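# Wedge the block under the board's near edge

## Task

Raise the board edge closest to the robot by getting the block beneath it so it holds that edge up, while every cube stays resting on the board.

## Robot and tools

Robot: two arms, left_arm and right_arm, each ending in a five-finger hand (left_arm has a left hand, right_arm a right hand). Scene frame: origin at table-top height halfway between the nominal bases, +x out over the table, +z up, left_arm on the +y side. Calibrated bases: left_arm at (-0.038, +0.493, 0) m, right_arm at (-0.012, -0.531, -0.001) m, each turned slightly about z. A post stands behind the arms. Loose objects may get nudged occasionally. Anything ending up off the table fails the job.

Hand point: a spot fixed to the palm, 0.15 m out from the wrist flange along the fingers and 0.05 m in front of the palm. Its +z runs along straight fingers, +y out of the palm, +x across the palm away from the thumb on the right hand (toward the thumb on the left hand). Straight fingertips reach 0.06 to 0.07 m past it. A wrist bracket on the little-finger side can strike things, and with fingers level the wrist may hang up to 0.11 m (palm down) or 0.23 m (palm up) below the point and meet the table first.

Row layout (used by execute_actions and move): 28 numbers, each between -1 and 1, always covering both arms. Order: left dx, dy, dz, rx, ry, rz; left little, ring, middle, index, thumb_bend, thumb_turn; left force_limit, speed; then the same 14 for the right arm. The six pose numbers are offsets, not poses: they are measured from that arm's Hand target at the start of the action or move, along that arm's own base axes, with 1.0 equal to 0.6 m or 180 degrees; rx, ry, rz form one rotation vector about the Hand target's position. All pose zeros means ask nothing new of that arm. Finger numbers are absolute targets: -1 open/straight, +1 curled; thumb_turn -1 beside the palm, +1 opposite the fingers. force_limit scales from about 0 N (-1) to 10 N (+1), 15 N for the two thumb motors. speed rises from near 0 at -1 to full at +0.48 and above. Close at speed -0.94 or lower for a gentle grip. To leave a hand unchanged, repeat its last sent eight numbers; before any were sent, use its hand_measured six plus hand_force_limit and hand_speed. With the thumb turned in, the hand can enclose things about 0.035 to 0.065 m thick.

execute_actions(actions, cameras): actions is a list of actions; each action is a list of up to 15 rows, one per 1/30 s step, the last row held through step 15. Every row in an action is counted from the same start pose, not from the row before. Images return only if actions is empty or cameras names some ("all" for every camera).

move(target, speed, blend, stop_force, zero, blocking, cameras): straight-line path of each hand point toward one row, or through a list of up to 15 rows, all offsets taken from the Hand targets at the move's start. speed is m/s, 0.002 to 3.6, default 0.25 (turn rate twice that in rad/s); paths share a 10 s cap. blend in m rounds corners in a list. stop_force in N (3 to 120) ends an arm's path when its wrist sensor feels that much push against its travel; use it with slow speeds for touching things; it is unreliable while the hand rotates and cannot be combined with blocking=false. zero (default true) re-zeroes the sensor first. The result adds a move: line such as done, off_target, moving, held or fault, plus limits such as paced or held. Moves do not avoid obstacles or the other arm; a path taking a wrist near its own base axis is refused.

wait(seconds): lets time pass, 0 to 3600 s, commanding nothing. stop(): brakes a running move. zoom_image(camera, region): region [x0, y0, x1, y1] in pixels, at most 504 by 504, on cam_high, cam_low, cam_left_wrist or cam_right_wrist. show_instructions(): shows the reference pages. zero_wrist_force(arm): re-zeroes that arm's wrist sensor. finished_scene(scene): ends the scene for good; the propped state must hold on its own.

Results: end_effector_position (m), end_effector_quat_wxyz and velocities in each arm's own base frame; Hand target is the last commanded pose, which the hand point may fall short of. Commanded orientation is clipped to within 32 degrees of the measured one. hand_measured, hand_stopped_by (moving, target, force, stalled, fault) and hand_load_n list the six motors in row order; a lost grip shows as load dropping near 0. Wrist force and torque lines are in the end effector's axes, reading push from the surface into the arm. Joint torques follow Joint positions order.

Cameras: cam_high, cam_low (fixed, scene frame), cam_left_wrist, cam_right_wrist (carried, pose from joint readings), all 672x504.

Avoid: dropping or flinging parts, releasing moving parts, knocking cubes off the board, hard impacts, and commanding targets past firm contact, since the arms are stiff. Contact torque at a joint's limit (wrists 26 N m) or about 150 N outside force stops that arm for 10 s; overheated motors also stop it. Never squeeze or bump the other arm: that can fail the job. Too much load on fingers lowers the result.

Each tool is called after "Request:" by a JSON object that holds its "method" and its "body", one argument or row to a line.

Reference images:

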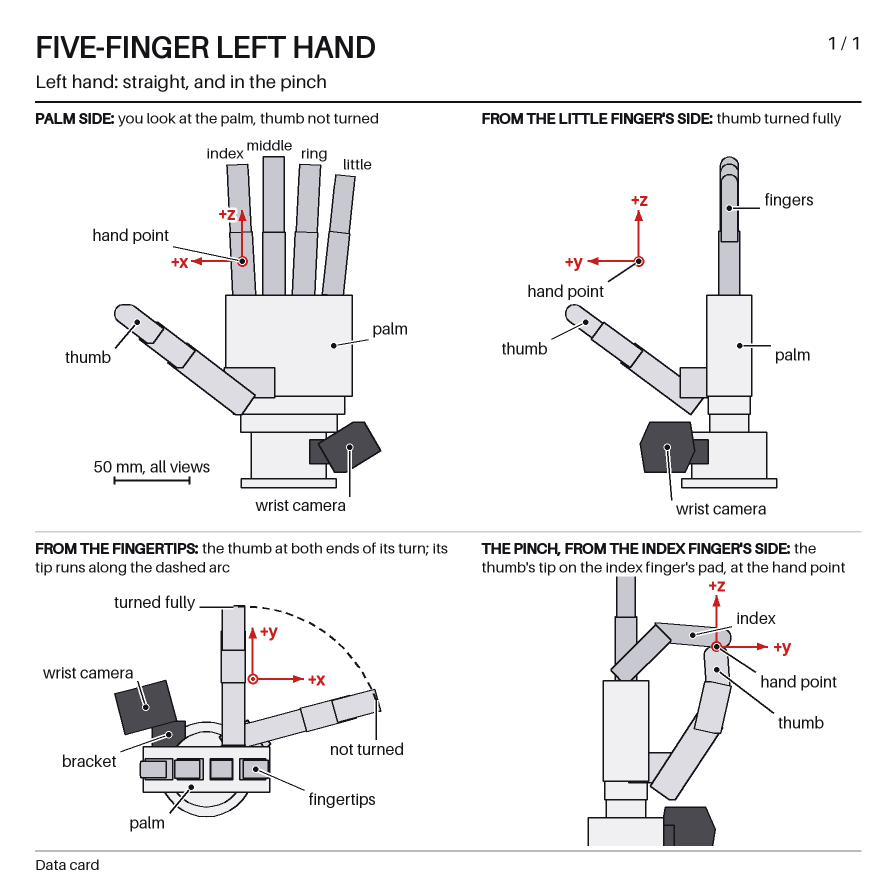

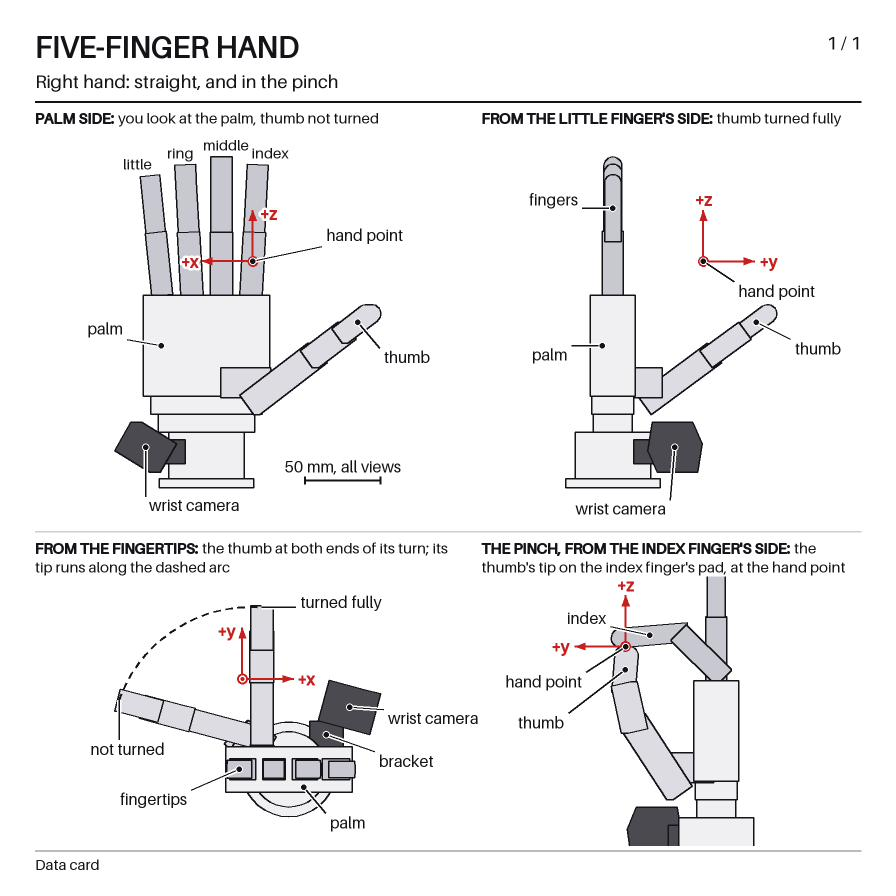

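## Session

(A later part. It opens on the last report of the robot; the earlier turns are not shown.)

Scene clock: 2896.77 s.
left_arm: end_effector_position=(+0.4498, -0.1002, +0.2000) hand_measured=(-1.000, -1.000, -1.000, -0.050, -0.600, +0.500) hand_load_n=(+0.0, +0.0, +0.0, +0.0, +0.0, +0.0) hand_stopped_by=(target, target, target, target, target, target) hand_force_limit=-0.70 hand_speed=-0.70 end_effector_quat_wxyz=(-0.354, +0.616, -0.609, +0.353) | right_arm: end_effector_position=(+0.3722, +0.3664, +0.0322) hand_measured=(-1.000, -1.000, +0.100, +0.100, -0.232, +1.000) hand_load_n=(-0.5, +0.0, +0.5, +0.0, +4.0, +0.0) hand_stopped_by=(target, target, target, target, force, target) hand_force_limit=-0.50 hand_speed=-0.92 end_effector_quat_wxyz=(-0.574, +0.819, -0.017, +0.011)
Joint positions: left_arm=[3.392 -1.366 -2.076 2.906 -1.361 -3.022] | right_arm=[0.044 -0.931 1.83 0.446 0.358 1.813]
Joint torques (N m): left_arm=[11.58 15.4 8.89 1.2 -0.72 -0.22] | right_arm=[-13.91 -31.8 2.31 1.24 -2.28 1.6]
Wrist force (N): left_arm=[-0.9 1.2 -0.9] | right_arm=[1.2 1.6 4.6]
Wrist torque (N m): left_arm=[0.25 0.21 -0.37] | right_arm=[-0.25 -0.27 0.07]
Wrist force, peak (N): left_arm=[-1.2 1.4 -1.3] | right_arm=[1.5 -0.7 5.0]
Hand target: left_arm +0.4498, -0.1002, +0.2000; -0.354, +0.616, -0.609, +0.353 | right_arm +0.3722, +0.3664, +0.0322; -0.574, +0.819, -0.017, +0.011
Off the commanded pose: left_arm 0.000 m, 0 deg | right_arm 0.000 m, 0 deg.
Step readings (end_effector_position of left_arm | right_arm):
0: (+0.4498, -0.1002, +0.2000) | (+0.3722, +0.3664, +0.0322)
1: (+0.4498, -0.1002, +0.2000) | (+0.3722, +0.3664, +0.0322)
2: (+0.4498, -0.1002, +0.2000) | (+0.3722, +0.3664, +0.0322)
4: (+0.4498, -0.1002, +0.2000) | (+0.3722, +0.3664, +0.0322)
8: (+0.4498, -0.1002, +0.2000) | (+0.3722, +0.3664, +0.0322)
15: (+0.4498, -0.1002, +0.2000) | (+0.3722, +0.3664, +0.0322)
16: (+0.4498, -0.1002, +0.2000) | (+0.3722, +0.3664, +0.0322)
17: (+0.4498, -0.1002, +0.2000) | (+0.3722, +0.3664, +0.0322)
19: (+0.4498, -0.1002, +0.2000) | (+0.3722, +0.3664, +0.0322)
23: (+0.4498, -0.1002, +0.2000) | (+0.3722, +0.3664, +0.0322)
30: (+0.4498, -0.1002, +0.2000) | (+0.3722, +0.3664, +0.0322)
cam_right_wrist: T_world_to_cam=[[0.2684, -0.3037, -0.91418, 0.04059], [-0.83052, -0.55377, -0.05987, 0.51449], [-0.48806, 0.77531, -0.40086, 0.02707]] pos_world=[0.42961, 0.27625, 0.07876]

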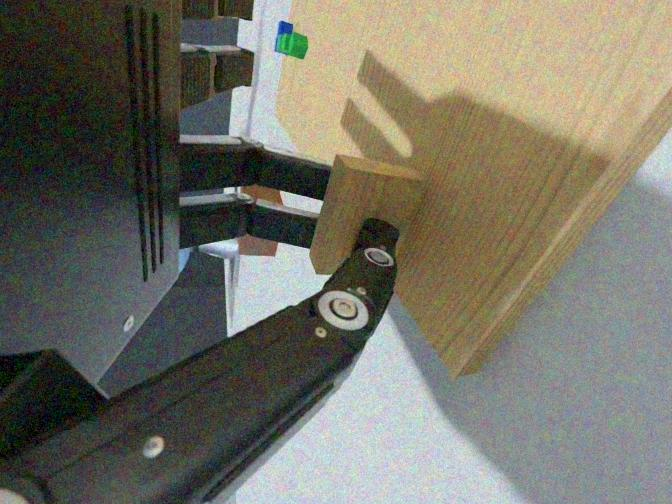

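Request:
{"method": "execute_actions", "body": {
  "actions": [
    [[0,0,0,0,0,0,-1,-1,-1,-0.05,-0.6,0.5,-0.7,-0.7,0,0,0,0,0,0,-1,-1,0.35,0.35,0.1,1,0.5,-0.92]],
    [[0,0,0,0,0,0,-1,-1,-1,-0.05,-0.6,0.5,-0.7,-0.7,0,0,0,0,0,0,-1,-1,0.35,0.35,0.1,1,0.5,-0.92]]
  ],
  "cameras": ["cam_right_wrist"]
}}

Scene clock: 2902.00 s.
left_arm: end_effector_position=(+0.4498, -0.1002, +0.2000) hand_measured=(-1.000, -1.000, -1.000, -0.050, -0.600, +0.500) hand_load_n=(+0.0, -0.5, +0.0, +0.5, +0.0, +0.0) hand_stopped_by=(target, target, target, target, target, target) hand_force_limit=-0.70 hand_speed=-0.70 end_effector_quat_wxyz=(-0.354, +0.616, -0.609, +0.353) | right_arm: end_effector_position=(+0.3722, +0.3664, +0.0322) hand_measured=(-1.000, -1.000, +0.134, +0.180, -0.232, +1.000) hand_load_n=(+0.0, +0.0, +6.5, +8.0, +4.5, +0.0) hand_stopped_by=(target, target, force, force, force, target) hand_force_limit=0.50 hand_speed=-0.92 end_effector_quat_wxyz=(-0.574, +0.819, -0.017, +0.011)
Joint positions: left_arm=[3.392 -1.366 -2.076 2.906 -1.361 -3.022] | right_arm=[0.044 -0.931 1.83 0.446 0.358 1.813]
Joint torques (N m): left_arm=[13.82 14.21 8.69 1.28 -0.9 -0.39] | right_arm=[-13.28 -42.09 -2.46 3.72 -2.23 1.56]
Wrist force (N): left_arm=[-0.8 1.1 -1.0] | right_arm=[2.3 1.2 7.0]
Wrist torque (N m): left_arm=[0.23 0.19 -0.36] | right_arm=[-0.33 -0.36 0.07]
Wrist force, peak (N): left_arm=[-1.3 1.6 -1.2] | right_arm=[2.4 1.1 7.7]
Hand target: left_arm +0.4498, -0.1002, +0.2000; -0.354, +0.616, -0.609, +0.353 | right_arm +0.3722, +0.3664, +0.0322; -0.574, +0.819, -0.017, +0.011
Off the commanded pose: left_arm 0.000 m, 0 deg | right_arm 0.000 m, 0 deg.
Step readings (end_effector_position of left_arm | right_arm):
0: (+0.4498, -0.1002, +0.2000) | (+0.3722, +0.3664, +0.0322)
1: (+0.4498, -0.1002, +0.2000) | (+0.3722, +0.3664, +0.0322)
2: (+0.4498, -0.1002, +0.2000) | (+0.3722, +0.3664, +0.0322)
4: (+0.4498, -0.1002, +0.2000) | (+0.3722, +0.3664, +0.0322)
8: (+0.4498, -0.1002, +0.2000) | (+0.3722, +0.3664, +0.0322)
15: (+0.4498, -0.1002, +0.2000) | (+0.3722, +0.3664, +0.0322)
16: (+0.4498, -0.1002, +0.2000) | (+0.3722, +0.3664, +0.0322)
17: (+0.4498, -0.1002, +0.2000) | (+0.3722, +0.3664, +0.0322)
19: (+0.4498, -0.1002, +0.2000) | (+0.3722, +0.3664, +0.0322)
23: (+0.4498, -0.1002, +0.2000) | (+0.3722, +0.3664, +0.0322)
30: (+0.4498, -0.1002, +0.2000) | (+0.3722, +0.3664, +0.0322)
cam_right_wrist: T_world_to_cam=[[0.2684, -0.3037, -0.91418, 0.04059], [-0.83052, -0.55377, -0.05987, 0.51449], [-0.48806, 0.77531, -0.40086, 0.02707]] pos_world=[0.42961, 0.27625, 0.07876]

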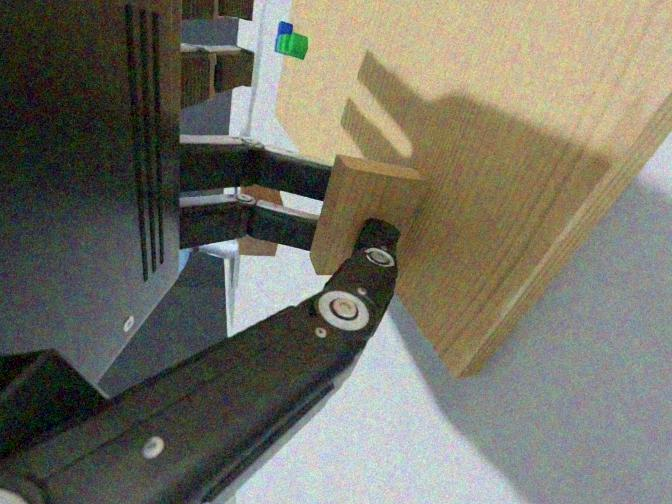

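Request:
{"method": "move", "body": {
  "target": [
    [-0.1163,-0.1663,0.1333,0,0.3333,0,-1,-1,-1,-1,-1,-1,-0.7,-0.3,0,0,0,0,0,0,-1,-1,0.35,0.35,0.1,1,0.5,-0.92],
    [-0.1997,-0.333,0.1333,0.2596,0.2596,-0.4497,-1,-1,-1,-1,-1,-1,-0.7,-0.3,0,0,0,0,0,0,-1,-1,0.35,0.35,0.1,1,0.5,-0.92]
  ],
  "speed": 0.25,
  "blend": 0.03,
  "cameras": ["cam_high","cam_low"]
}}

Scene clock: 2946.13 s.
left_arm: end_effector_position=(+0.3300, -0.3000, +0.2799) hand_measured=(-1.000, -1.000, -1.000, -1.000, -1.000, -1.000) hand_load_n=(+0.0, +0.0, +0.0, +0.0, +0.0, +0.0) hand_stopped_by=(target, target, target, target, target, target) hand_force_limit=-0.70 hand_speed=-0.30 end_effector_quat_wxyz=(+0.003, -0.004, +1.000, +0.000) | right_arm: end_effector_position=(+0.3722, +0.3664, +0.0322) hand_measured=(-1.000, -1.000, +0.134, +0.180, -0.232, +1.000) hand_load_n=(+0.0, +0.0, +7.0, +8.0, +5.0, +0.0) hand_stopped_by=(target, target, force, force, force, target) hand_force_limit=0.50 hand_speed=-0.92 end_effector_quat_wxyz=(-0.574, +0.819, -0.017, +0.011)
Joint positions: left_arm=[2.621 -2.057 -1.103 1.595 -1.573 -2.099] | right_arm=[0.044 -0.931 1.83 0.446 0.358 1.813]
Joint torques (N m): left_arm=[-13.34 44.6 16.74 -4.26 1.05 1.85] | right_arm=[-9.72 -50.29 -13.18 3.75 -2.19 1.54]
Wrist force (N): left_arm=[-1.5 0.7 -0.5] | right_arm=[2.6 1.1 7.1]
Wrist torque (N m): left_arm=[0.14 0.32 -0.23] | right_arm=[-0.36 -0.38 0.08]
Wrist force, peak (N): left_arm=[-1.3 2.0 -1.2] | right_arm=[2.5 1.1 7.4]
Hand target: left_arm +0.3299, -0.3000, +0.2799; +0.003, -0.003, +1.000, +0.000 | right_arm +0.3722, +0.3664, +0.0322; -0.574, +0.819, -0.017, +0.011
Off the commanded pose: left_arm 0.000 m, 0 deg | right_arm 0.000 m, 0 deg.
move: done

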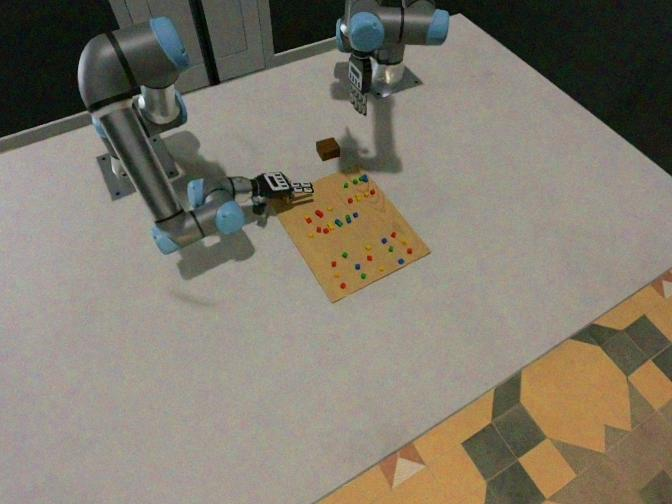

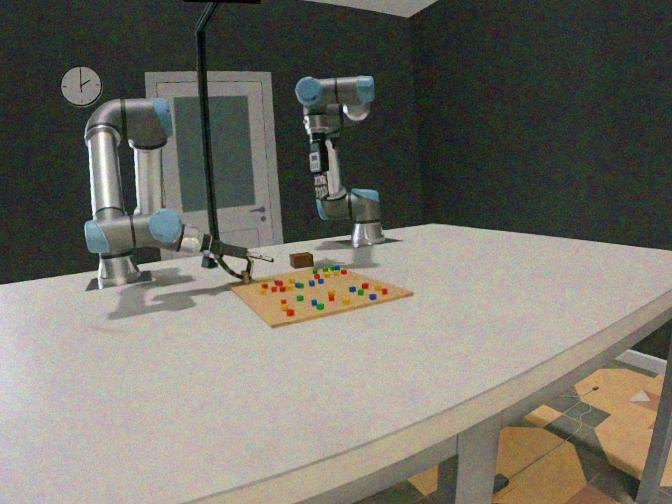

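Request:
{"method": "move", "body": {
  "target": [-0.075,-0.195,-0.05,0.0347,-0.0347,-0.499,-1,-1,-1,-1,-1,-1,-0.7,-0.3,0,0,0,0,0,0,-1,-1,0.35,0.35,0.1,1,0.5,-0.92],
  "speed": 0.25,
  "cameras": ["cam_high","cam_low","cam_left_wrist"]
}}

Scene clock: 2954.00 s.
left_arm: end_effector_position=(+0.2849, -0.4170, +0.2500) hand_measured=(-1.000, -1.000, -1.000, -1.000, -1.000, -1.000) hand_load_n=(+0.0, +0.0, +0.0, +0.0, +0.0, +0.0) hand_stopped_by=(target, target, target, target, target, target) hand_force_limit=-0.70 hand_speed=-0.30 end_effector_quat_wxyz=(+0.051, +0.703, +0.708, +0.047) | right_arm: end_effector_position=(+0.3722, +0.3664, +0.0322) hand_measured=(-1.000, -1.000, +0.134, +0.180, -0.232, +1.000) hand_load_n=(+0.0, +0.5, +6.5, +8.0, +4.5, +0.0) hand_stopped_by=(target, target, force, force, force, target) hand_force_limit=0.50 hand_speed=-0.92 end_effector_quat_wxyz=(-0.574, +0.819, -0.017, +0.011)
Joint positions: left_arm=[2.253 -2.002 -1.267 1.79 -1.674 -0.891] | right_arm=[0.044 -0.931 1.83 0.446 0.358 1.813]
Joint torques (N m): left_arm=[-14.34 44.29 5.04 -0.25 1.04 1.69] | right_arm=[-8.02 -50.7 -20.97 3.67 -2.08 1.51]
Wrist force (N): left_arm=[-1.2 0.8 -0.6] | right_arm=[2.4 1.2 7.1]
Wrist torque (N m): left_arm=[0.13 0.26 -0.19] | right_arm=[-0.34 -0.36 0.06]
Wrist force, peak (N): left_arm=[-1.7 0.8 -1.0] | right_arm=[2.5 1.1 7.3]
Hand target: left_arm +0.2849, -0.4170, +0.2499; +0.051, +0.703, +0.708, +0.047 | right_arm +0.3722, +0.3664, +0.0322; -0.574, +0.819, -0.017, +0.011
Off the commanded pose: left_arm 0.000 m, 0 deg | right_arm 0.000 m, 0 deg.
move: done
cam_left_wrist: T_world_to_cam=[[-0.94605, 0.29857, -0.12592, 0.42277], [0.17932, 0.80606, 0.56401, 0.14379], [0.2699, 0.511, -0.81611, 0.44853]] pos_world=[0.25312, -0.47133, 0.33819]

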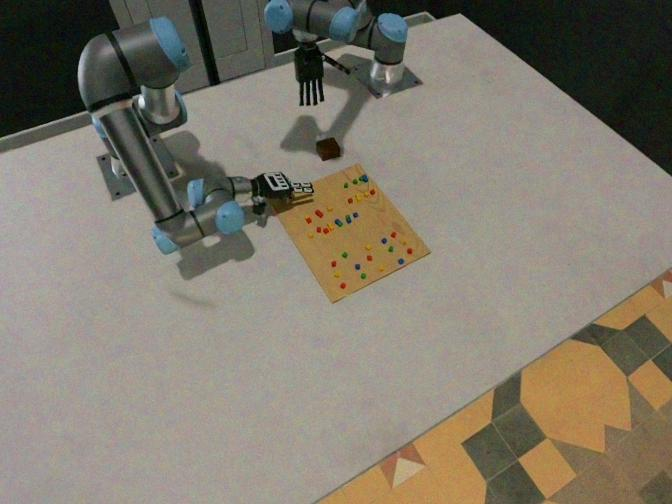

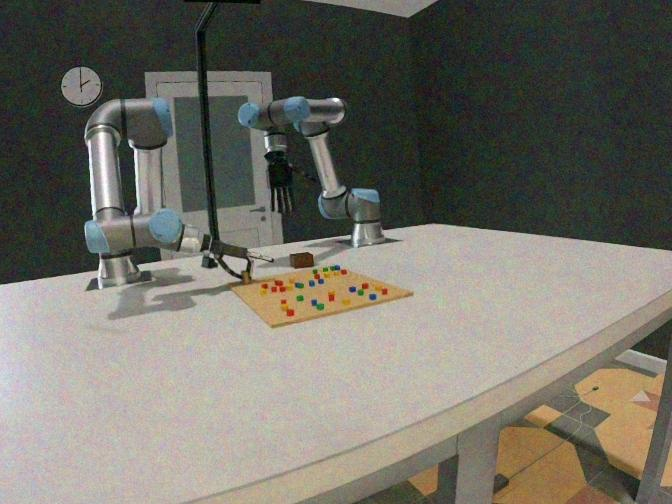

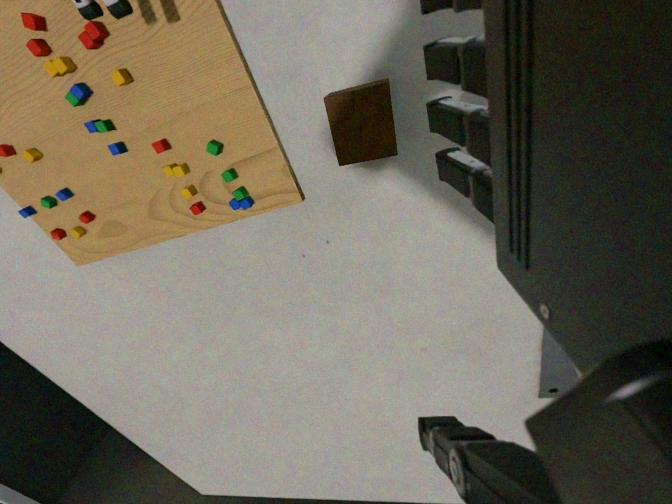

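Request:
{"method": "zoom_image", "body": {
  "camera": "cam_left_wrist",
  "region": [180, 50, 440, 240]
}}

Scaled by 1.938.

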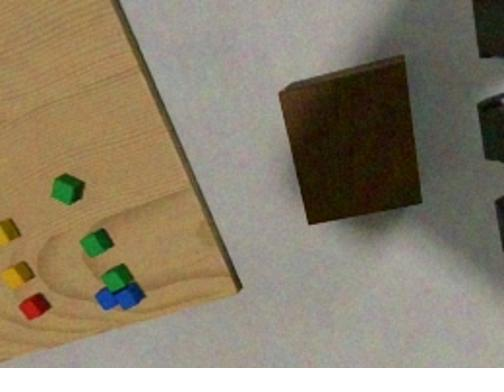

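Request:
{"method": "move", "body": {
  "target": [
    [-0.025,0.065,-0.1667,0,0,0,-1,-1,-1,-1,-1,-1,-0.7,-0.3,0,0,0,0,0,0,-1,-1,0.35,0.35,0.1,1,0.5,-0.92]
  ],
  "speed": 0.12,
  "cameras": ["cam_high","cam_low","cam_left_wrist"]
}}

Request:
{"method": "zoom_image", "body": {
  "camera": "cam_low",
  "region": [220, 130, 420, 310]
}}

Request:
{"method": "zoom_image", "body": {
  "camera": "cam_high",
  "region": [240, 0, 440, 200]
}}

Scene clock: 2996.43 s.
left_arm: end_effector_position=(+0.2699, -0.3781, +0.1500) hand_measured=(-1.000, -1.000, -1.000, -1.000, -1.000, -1.000) hand_load_n=(+0.0, +0.5, +0.0, +0.0, +0.0, +0.0) hand_stopped_by=(target, target, target, target, target, target) hand_force_limit=-0.70 hand_speed=-0.30 end_effector_quat_wxyz=(+0.051, +0.703, +0.708, +0.047) | right_arm: end_effector_position=(+0.3722, +0.3664, +0.0322) hand_measured=(-1.000, -1.000, +0.134, +0.180, -0.232, +1.000) hand_load_n=(+0.0, -0.5, +7.0, +7.5, +4.5, +0.0) hand_stopped_by=(target, target, force, force, force, target) hand_force_limit=0.50 hand_speed=-0.92 end_effector_quat_wxyz=(-0.574, +0.819, -0.017, +0.011)
Joint positions: left_arm=[2.283 -1.965 -1.585 2.074 -1.672 -0.861] | right_arm=[0.044 -0.931 1.83 0.446 0.358 1.813]
Joint torques (N m): left_arm=[11.71 40.55 2.88 -0.44 1.2 1.64] | right_arm=[-6 -50.49 -21.6 3.57 -2.06 1.53]
Wrist force (N): left_arm=[-1.5 0.8 -0.4] | right_arm=[2.4 1.2 7.1]
Wrist torque (N m): left_arm=[0.12 0.31 -0.23] | right_arm=[-0.35 -0.36 0.07]
Wrist force, peak (N): left_arm=[-1.6 1.2 -0.6] | right_arm=[2.6 1.4 7.3]
Hand target: left_arm +0.2699, -0.3780, +0.1499; +0.051, +0.703, +0.708, +0.047 | right_arm +0.3722, +0.3664, +0.0322; -0.574, +0.819, -0.017, +0.011
Off the commanded pose: left_arm 0.000 m, 0 deg | right_arm 0.000 m, 0 deg.
move: done
cam_left_wrist: T_world_to_cam=[[-0.94596, 0.29887, -0.12588, 0.38445], [0.17958, 0.80598, 0.56404, 0.17128], [0.27003, 0.51096, -0.81609, 0.35107]] pos_world=[0.23812, -0.43233, 0.23829]

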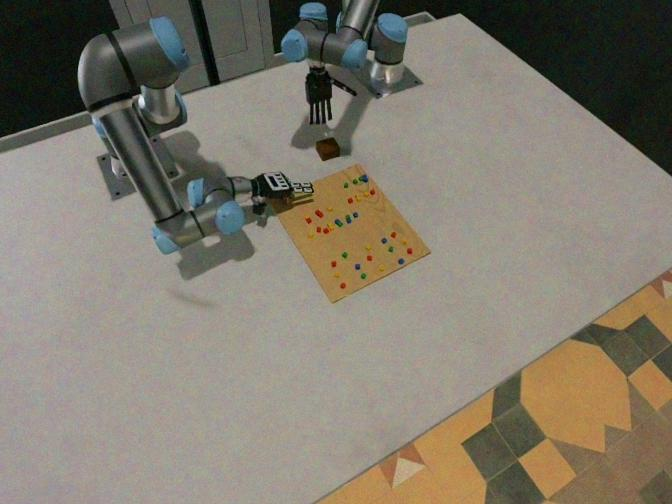

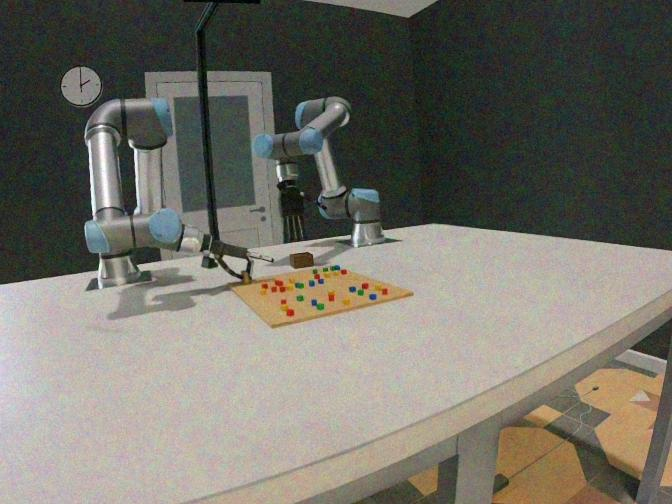

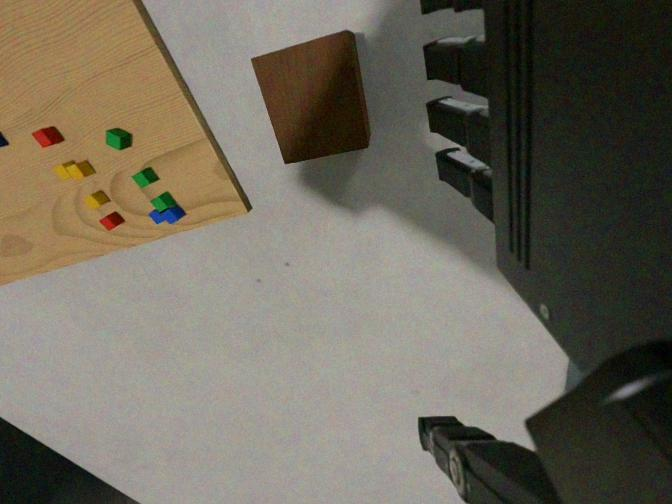

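Scaled by 2.520.

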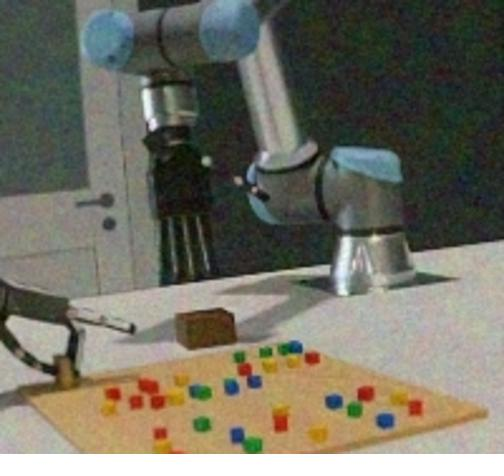

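Scaled by 2.520.

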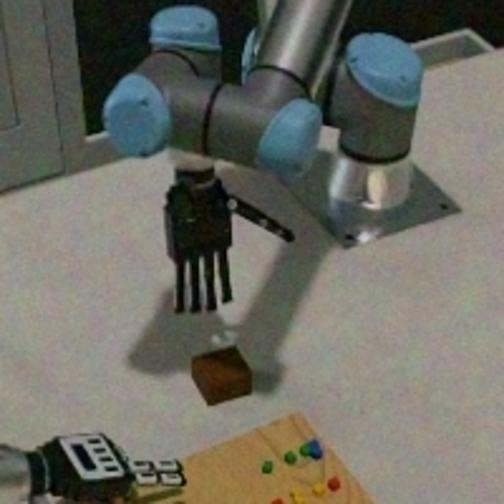

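Request:
{"method": "move", "body": {
  "target": [
    [0,-0.0033,-0.1117,0,0,0,-1,-1,-1,-1,-1,-1,-0.7,-0.3,0,0,0,0,0,0,-1,-1,0.35,0.35,0.1,1,0.5,-0.92]
  ],
  "speed": 0.06,
  "stop_force": 6,
  "cameras": ["cam_high","cam_low","cam_left_wrist"]
}}

Request:
{"method": "zoom_image", "body": {
  "camera": "cam_low",
  "region": [220, 180, 380, 310]
}}

Scene clock: 3011.10 s.
left_arm: end_effector_position=(+0.2699, -0.3800, +0.0829) hand_measured=(-1.000, -1.000, -1.000, -1.000, -1.000, -1.000) hand_load_n=(+0.0, +0.0, +0.0, +0.0, +0.0, +0.0) hand_stopped_by=(target, target, target, target, target, target) hand_force_limit=-0.70 hand_speed=-0.30 end_effector_quat_wxyz=(+0.051, +0.703, +0.708, +0.047) | right_arm: end_effector_position=(+0.3722, +0.3664, +0.0322) hand_measured=(-1.000, -1.000, +0.134, +0.180, -0.232, +1.000) hand_load_n=(+0.0, +0.0, +6.5, +8.0, +5.0, +0.0) hand_stopped_by=(target, target, force, force, force, target) hand_force_limit=0.50 hand_speed=-0.92 end_effector_quat_wxyz=(-0.574, +0.819, -0.017, +0.011)
Joint positions: left_arm=[2.28 -2.042 -1.661 2.228 -1.672 -0.864] | right_arm=[0.044 -0.931 1.83 0.446 0.358 1.813]
Joint torques (N m): left_arm=[-14.4 28.07 0.41 -0.28 -1.71 -1.63] | right_arm=[-4.62 -50.48 -21.98 3.68 -1.9 1.43]
Wrist force (N): left_arm=[-1.5 0.7 -0.5] | right_arm=[2.6 1.1 6.8]
Wrist torque (N m): left_arm=[0.10 0.31 -0.13] | right_arm=[-0.33 -0.39 0.09]
Wrist force, peak (N): left_arm=[-2.0 0.8 -0.5] | right_arm=[2.6 1.1 7.3]
Hand target: left_arm +0.2699, -0.3800, +0.0829; +0.051, +0.703, +0.708, +0.047 | right_arm +0.3722, +0.3664, +0.0322; -0.574, +0.819, -0.017, +0.011
Off the commanded pose: left_arm 0.000 m, 0 deg | right_arm 0.000 m, 0 deg.
move: done
cam_left_wrist: T_world_to_cam=[[-0.94593, 0.29891, -0.12596, 0.37663], [0.17958, 0.80597, 0.56406, 0.21074], [0.27012, 0.51094, -0.81607, 0.2973]] pos_world=[0.23812, -0.43433, 0.17119]

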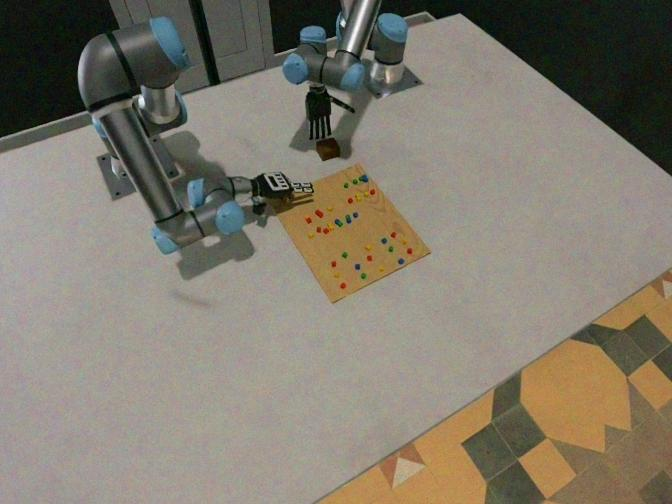

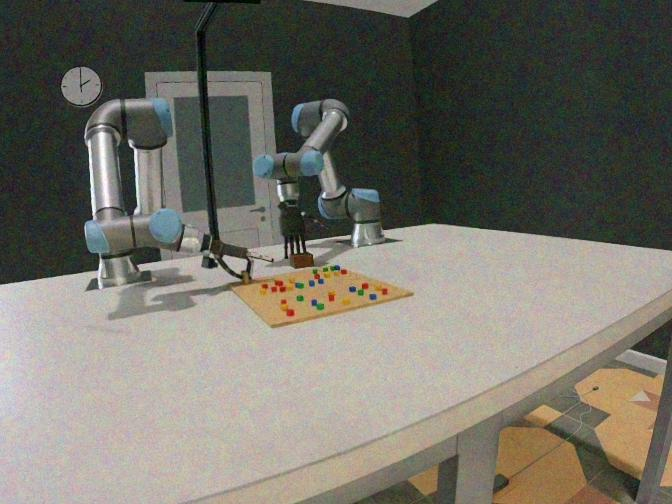

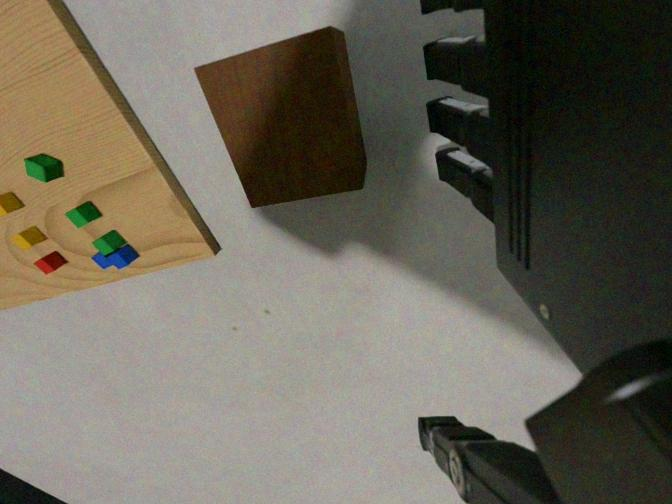

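Scaled by 3.150.

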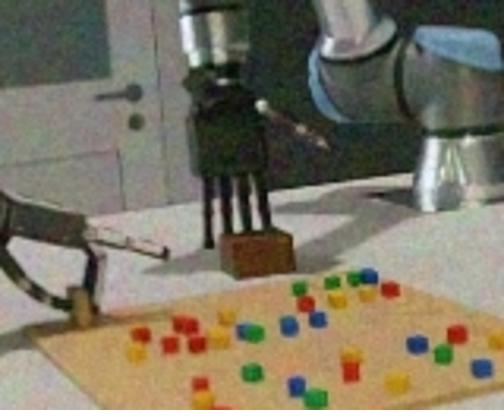

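Request:
{"method": "move", "body": {
  "target": [
    [0.125,0,0,0,0,0,-1,-1,-1,-1,-1,-1,-0.7,-0.3,0,0,0,0,0,0,-1,-1,0.35,0.35,0.1,1,0.5,-0.92]
  ],
  "speed": 0.03,
  "stop_force": 10,
  "cameras": ["cam_high","cam_low","cam_left_wrist"]
}}

Request:
{"method": "zoom_image", "body": {
  "camera": "cam_low",
  "region": [220, 180, 380, 310]
}}

Scene clock: 3021.93 s.
left_arm: end_effector_position=(+0.3449, -0.3800, +0.0829) hand_measured=(-1.000, -1.000, -1.000, -1.000, -1.000, -1.000) hand_load_n=(+0.0, +0.0, +0.0, +0.0, +0.0, +0.0) hand_stopped_by=(target, target, target, target, target, target) hand_force_limit=-0.70 hand_speed=-0.30 end_effector_quat_wxyz=(+0.051, +0.703, +0.708, +0.047) | right_arm: end_effector_position=(+0.3722, +0.3664, +0.0322) hand_measured=(-1.000, -1.000, +0.134, +0.180, -0.232, +1.000) hand_load_n=(+0.0, +0.0, +6.5, +7.5, +5.0, +0.0) hand_stopped_by=(target, target, force, force, force, target) hand_force_limit=0.50 hand_speed=-0.92 end_effector_quat_wxyz=(-0.574, +0.819, -0.017, +0.011)
Joint positions: left_arm=[2.401 -2.114 -1.543 2.192 -1.66 -0.742] | right_arm=[0.044 -0.931 1.83 0.446 0.358 1.813]
Joint torques (N m): left_arm=[12.95 31.24 29.6 -4.25 1.08 1.65] | right_arm=[-2.81 -50.48 -22.05 3.64 -1.81 1.36]
Wrist force (N): left_arm=[-1.3 0.5 -1.0] | right_arm=[2.4 1.2 6.9]
Wrist torque (N m): left_arm=[0.17 0.27 -0.20] | right_arm=[-0.34 -0.37 0.07]
Wrist force, peak (N): left_arm=[-1.7 0.7 -1.1] | right_arm=[2.5 1.2 7.4]
Hand target: left_arm +0.3449, -0.3800, +0.0829; +0.051, +0.703, +0.708, +0.047 | right_arm +0.3722, +0.3664, +0.0322; -0.574, +0.819, -0.017, +0.011
Off the commanded pose: left_arm 0.000 m, 0 deg | right_arm 0.000 m, 0 deg.
move: done
cam_left_wrist: T_world_to_cam=[[-0.94593, 0.29891, -0.12596, 0.44758], [0.17958, 0.80597, 0.56406, 0.19727], [0.27012, 0.51094, -0.81607, 0.27704]] pos_world=[0.31312, -0.43433, 0.17119]

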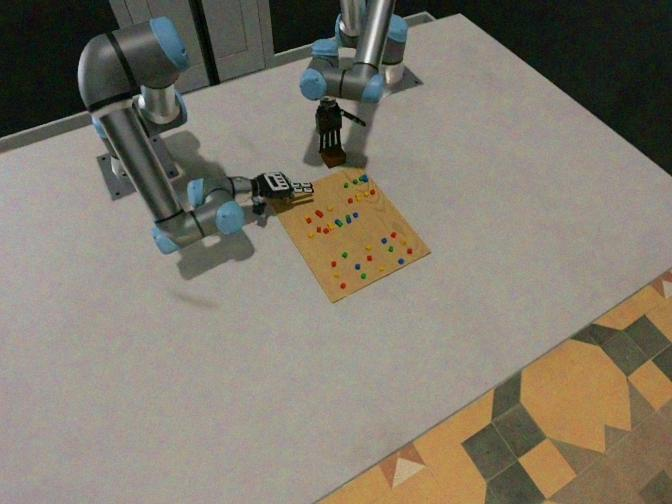

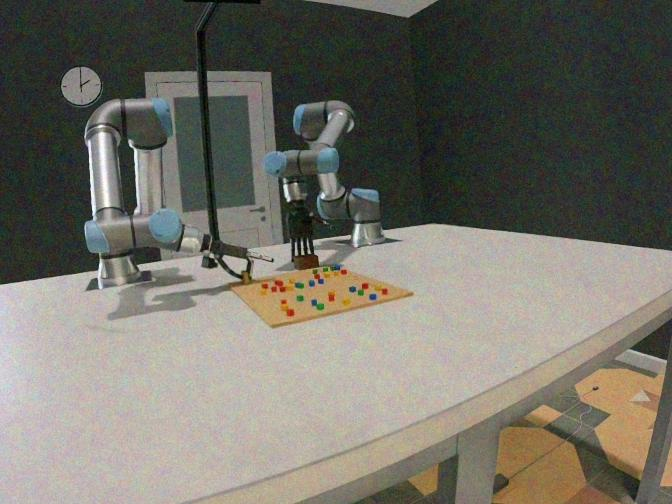

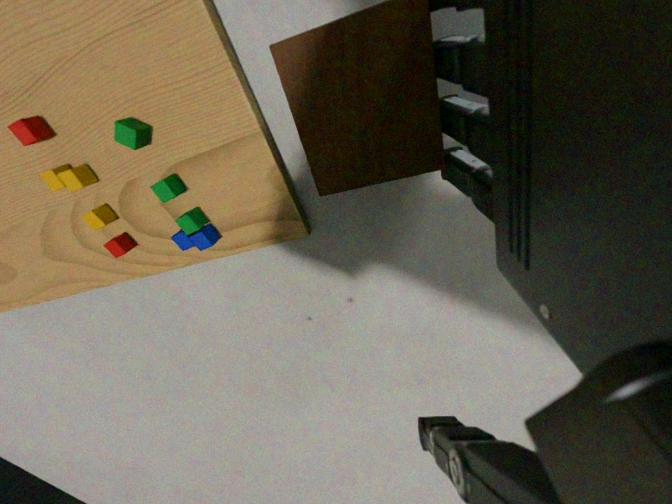

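Scaled by 3.150.

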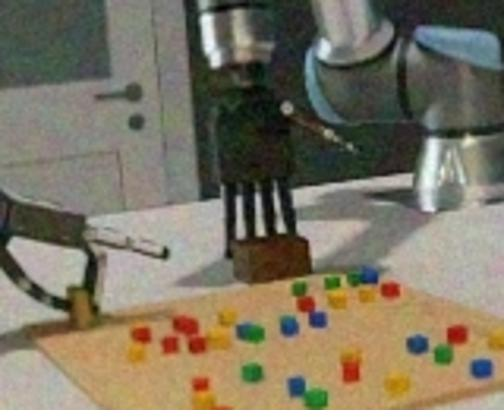

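Request:
{"method": "move", "body": {
  "target": [
    [0,0,0,0,0,0,-1,-1,-1,-1,-1,-1,-0.7,-0.3,0.00352,0,0.03438,0.000667,0.01665,0,-1,-1,0.35,0.35,0.1,1,0.5,-0.92]
  ],
  "speed": 0.02,
  "cameras": ["cam_high","cam_low","cam_left_wrist","cam_right_wrist"]
}}

Request:
{"method": "zoom_image", "body": {
  "camera": "cam_low",
  "region": [220, 200, 430, 330]
}}

Request:
{"method": "zoom_image", "body": {
  "camera": "cam_high",
  "region": [250, 130, 440, 310]
}}

Scene clock: 3046.83 s.
left_arm: end_effector_position=(+0.3449, -0.3800, +0.0829) hand_measured=(-1.000, -1.000, -1.000, -1.000, -1.000, -1.000) hand_load_n=(+0.0, +0.0, +0.0, +0.0, +0.0, +0.0) hand_stopped_by=(target, target, target, target, target, target) hand_force_limit=-0.70 hand_speed=-0.30 end_effector_quat_wxyz=(+0.051, +0.703, +0.708, +0.047) | right_arm: end_effector_position=(+0.3743, +0.3664, +0.0528) hand_measured=(-1.000, -1.000, +0.134, +0.180, -0.232, +1.000) hand_load_n=(-0.5, +0.0, +4.0, +5.5, +8.5, +0.0) hand_stopped_by=(target, target, force, force, force, target) hand_force_limit=0.50 hand_speed=-0.92 end_effector_quat_wxyz=(-0.574, +0.818, -0.032, -0.010)
Joint positions: left_arm=[2.401 -2.114 -1.543 2.192 -1.66 -0.742] | right_arm=[0.042 -0.941 1.795 0.544 0.354 1.811]
Joint torques (N m): left_arm=[12.2 31.35 30.04 -4.44 1.06 1.64] | right_arm=[-14.75 -53.44 -26.5 4.69 -3.85 -1.83]
Wrist force (N): left_arm=[-1.4 0.8 -1.2] | right_arm=[3.0 4.9 8.1]
Wrist torque (N m): left_arm=[0.22 0.28 -0.22] | right_arm=[-0.27 -0.42 0.26]
Wrist force, peak (N): left_arm=[-1.6 1.1 -1.0] | right_arm=[3.0 4.9 8.1]
Hand target: left_arm +0.3449, -0.3800, +0.0829; +0.051, +0.703, +0.708, +0.047 | right_arm +0.3743, +0.3664, +0.0529; -0.574, +0.818, -0.032, -0.010
Off the commanded pose: left_arm 0.000 m, 0 deg | right_arm 0.000 m, 0 deg.
move: done
cam_left_wrist: T_world_to_cam=[[-0.94593, 0.29891, -0.12596, 0.44758], [0.17958, 0.80597, 0.56406, 0.19727], [0.27012, 0.51094, -0.81607, 0.27704]] pos_world=[0.31312, -0.43433, 0.17119]
cam_right_wrist: T_world_to_cam=[[0.22042, -0.30179, -0.92754, 0.07683], [-0.83253, -0.55369, -0.01769, 0.51594], [-0.50824, 0.77611, -0.37329, 0.04215]] pos_world=[0.43402, 0.27615, 0.09612]

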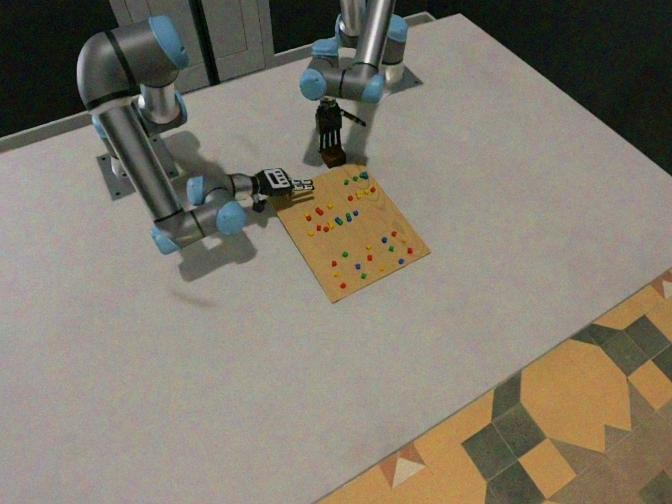

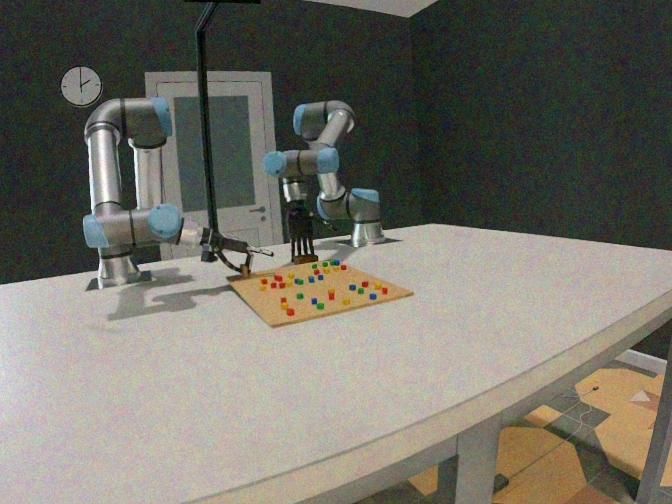

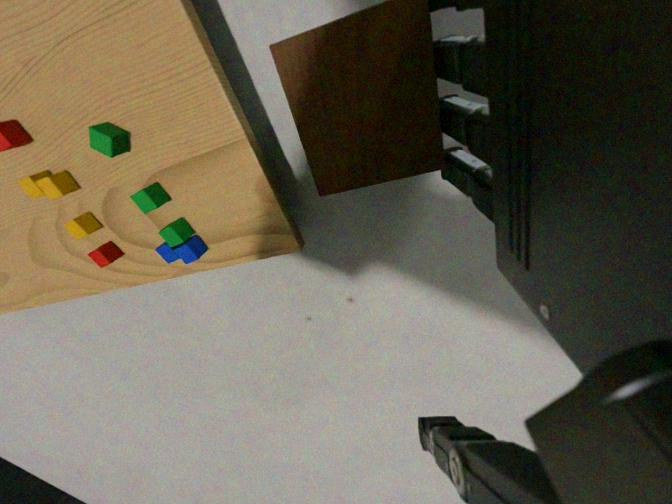

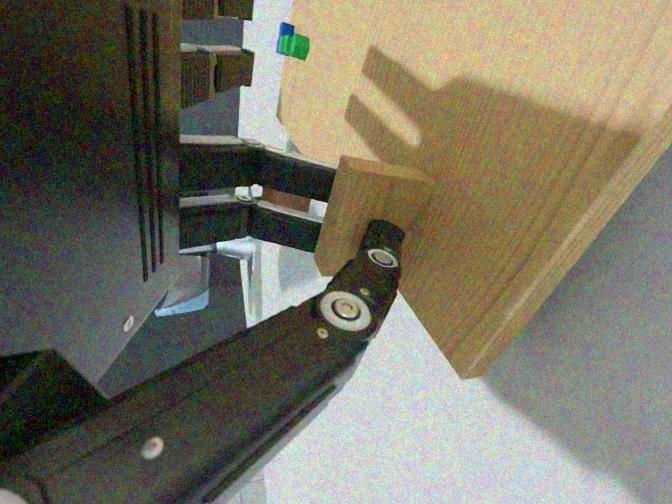

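Scaled by 2.400.

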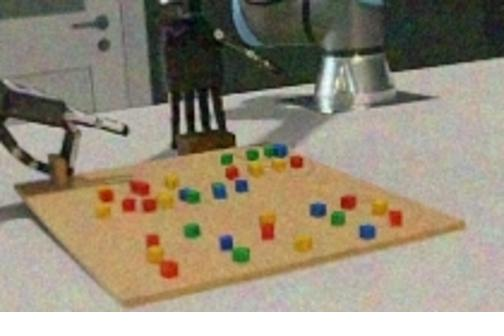

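Scaled by 2.653.

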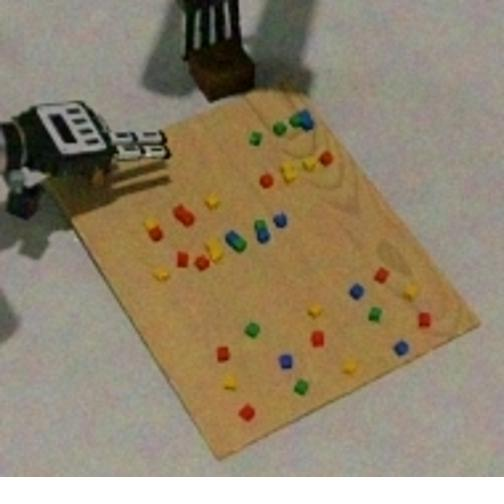

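Request:
{"method": "move", "body": {
  "target": [
    [0,0,0,0,0,0,-1,-1,-1,-1,-1,-1,-0.7,-0.3,0.00243,0,0.01712,0.000333,0.00833,0,-1,-1,0.35,0.35,0.1,1,0.5,-0.92]
  ],
  "speed": 0.02,
  "cameras": ["cam_high"]
}}

Request:
{"method": "zoom_image", "body": {
  "camera": "cam_high",
  "region": [250, 130, 440, 310]
}}

Scene clock: 3053.50 s.
left_arm: end_effector_position=(+0.3449, -0.3800, +0.0829) hand_measured=(-1.000, -1.000, -1.000, -1.000, -1.000, -1.000) hand_load_n=(+0.0, +0.0, +0.0, +0.0, +0.0, +0.0) hand_stopped_by=(target, target, target, target, target, target) hand_force_limit=-0.70 hand_speed=-0.30 end_effector_quat_wxyz=(+0.051, +0.703, +0.708, +0.047) | right_arm: end_effector_position=(+0.3757, +0.3664, +0.0631) hand_measured=(-1.000, -1.000, +0.134, +0.180, -0.232, +1.000) hand_load_n=(+0.0, +0.0, +4.5, +6.0, +9.0, +0.0) hand_stopped_by=(target, target, force, force, force, target) hand_force_limit=0.50 hand_speed=-0.92 end_effector_quat_wxyz=(-0.574, +0.818, -0.039, -0.021)
Joint positions: left_arm=[2.401 -2.114 -1.543 2.192 -1.66 -0.742] | right_arm=[0.041 -0.944 1.776 0.594 0.351 1.809]
Joint torques (N m): left_arm=[12.75 31.74 30.4 -4.22 0.83 2] | right_arm=[-14.72 -54.05 -27.42 4.64 -3.84 -1.87]
Wrist force (N): left_arm=[-1.4 0.6 -1.0] | right_arm=[2.6 5.0 7.5]
Wrist torque (N m): left_arm=[0.20 0.28 -0.21] | right_arm=[-0.23 -0.38 0.26]
Wrist force, peak (N): left_arm=[-1.7 0.8 -1.3] | right_arm=[3.0 5.2 8.1]
Hand target: left_arm +0.3449, -0.3800, +0.0829; +0.051, +0.703, +0.708, +0.047 | right_arm +0.3757, +0.3664, +0.0631; -0.574, +0.818, -0.039, -0.021
Off the commanded pose: left_arm 0.000 m, 0 deg | right_arm 0.000 m, 0 deg.
move: done

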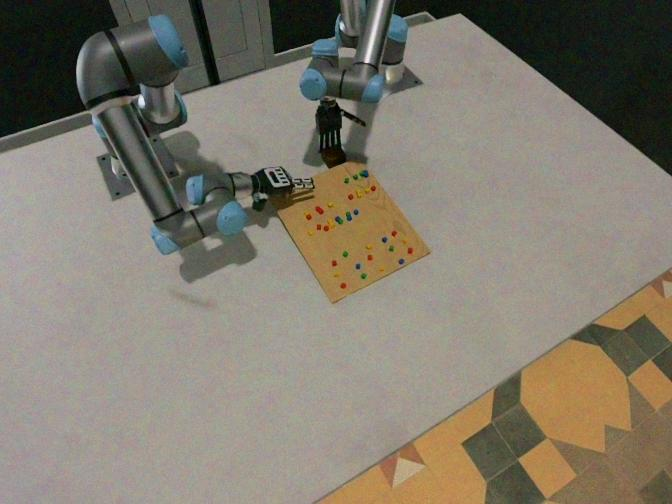

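Scaled by 2.653.

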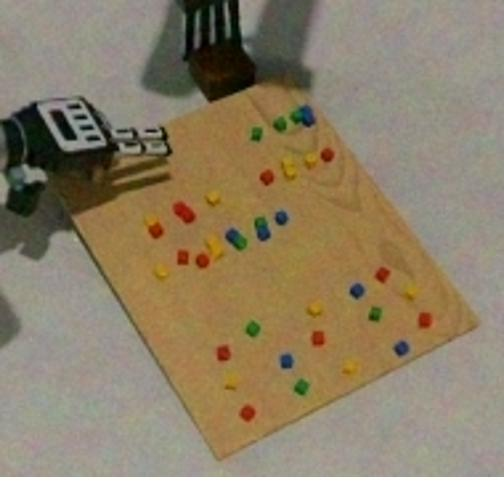

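Request:
{"method": "move", "body": {
  "target": [
    [0,0,0,0,0,0,-1,-1,-1,-1,-1,-1,-0.7,-0.3,0.00227,0,0.01363,0.000267,0.00666,0,-1,-1,0.35,0.35,0.1,1,0.5,-0.92]
  ],
  "speed": 0.015,
  "cameras": ["cam_high"]
}}

Request:
{"method": "zoom_image", "body": {
  "camera": "cam_high",
  "region": [250, 130, 440, 310]
}}

Scene clock: 3059.17 s.
left_arm: end_effector_position=(+0.3449, -0.3800, +0.0829) hand_measured=(-1.000, -1.000, -1.000, -1.000, -1.000, -1.000) hand_load_n=(+0.0, +0.0, +0.0, +0.0, +0.0, +0.0) hand_stopped_by=(target, target, target, target, target, target) hand_force_limit=-0.70 hand_speed=-0.30 end_effector_quat_wxyz=(+0.051, +0.703, +0.708, +0.047) | right_arm: end_effector_position=(+0.3771, +0.3664, +0.0712) hand_measured=(-1.000, -1.000, +0.134, +0.180, -0.232, +1.000) hand_load_n=(+0.0, +0.0, +4.0, +5.5, +9.0, +0.0) hand_stopped_by=(target, target, force, force, force, target) hand_force_limit=0.50 hand_speed=-0.92 end_effector_quat_wxyz=(-0.574, +0.817, -0.045, -0.030)
Joint positions: left_arm=[2.401 -2.114 -1.543 2.192 -1.66 -0.742] | right_arm=[0.04 -0.945 1.76 0.634 0.35 1.808]
Joint torques (N m): left_arm=[11.96 31.93 28.69 -4.07 0.78 1.78] | right_arm=[-14.73 -54 -28.21 4.56 -3.91 -1.8]
Wrist force (N): left_arm=[-1.6 0.5 -0.8] | right_arm=[2.1 5.3 7.1]
Wrist torque (N m): left_arm=[0.16 0.33 -0.23] | right_arm=[-0.20 -0.33 0.25]
Wrist force, peak (N): left_arm=[-1.8 0.6 -1.3] | right_arm=[2.7 5.0 7.7]
Hand target: left_arm +0.3449, -0.3800, +0.0829; +0.051, +0.703, +0.708, +0.047 | right_arm +0.3771, +0.3664, +0.0713; -0.574, +0.817, -0.045, -0.030
Off the commanded pose: left_arm 0.000 m, 0 deg | right_arm 0.000 m, 0 deg.
move: done

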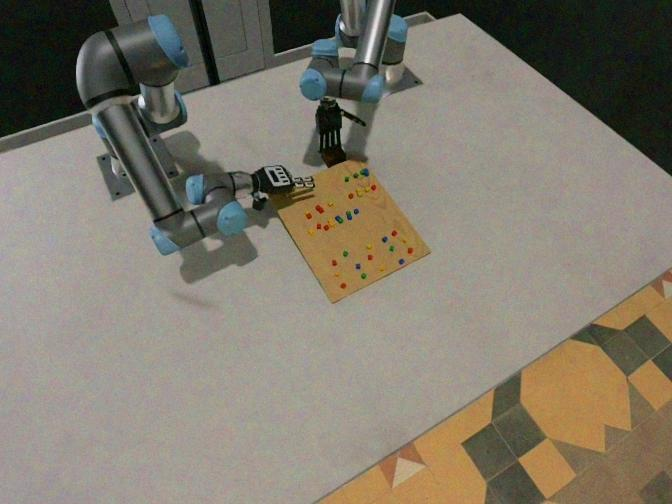

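Scaled by 2.653.

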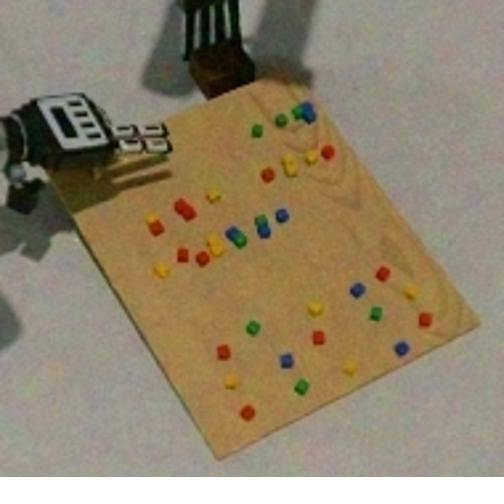

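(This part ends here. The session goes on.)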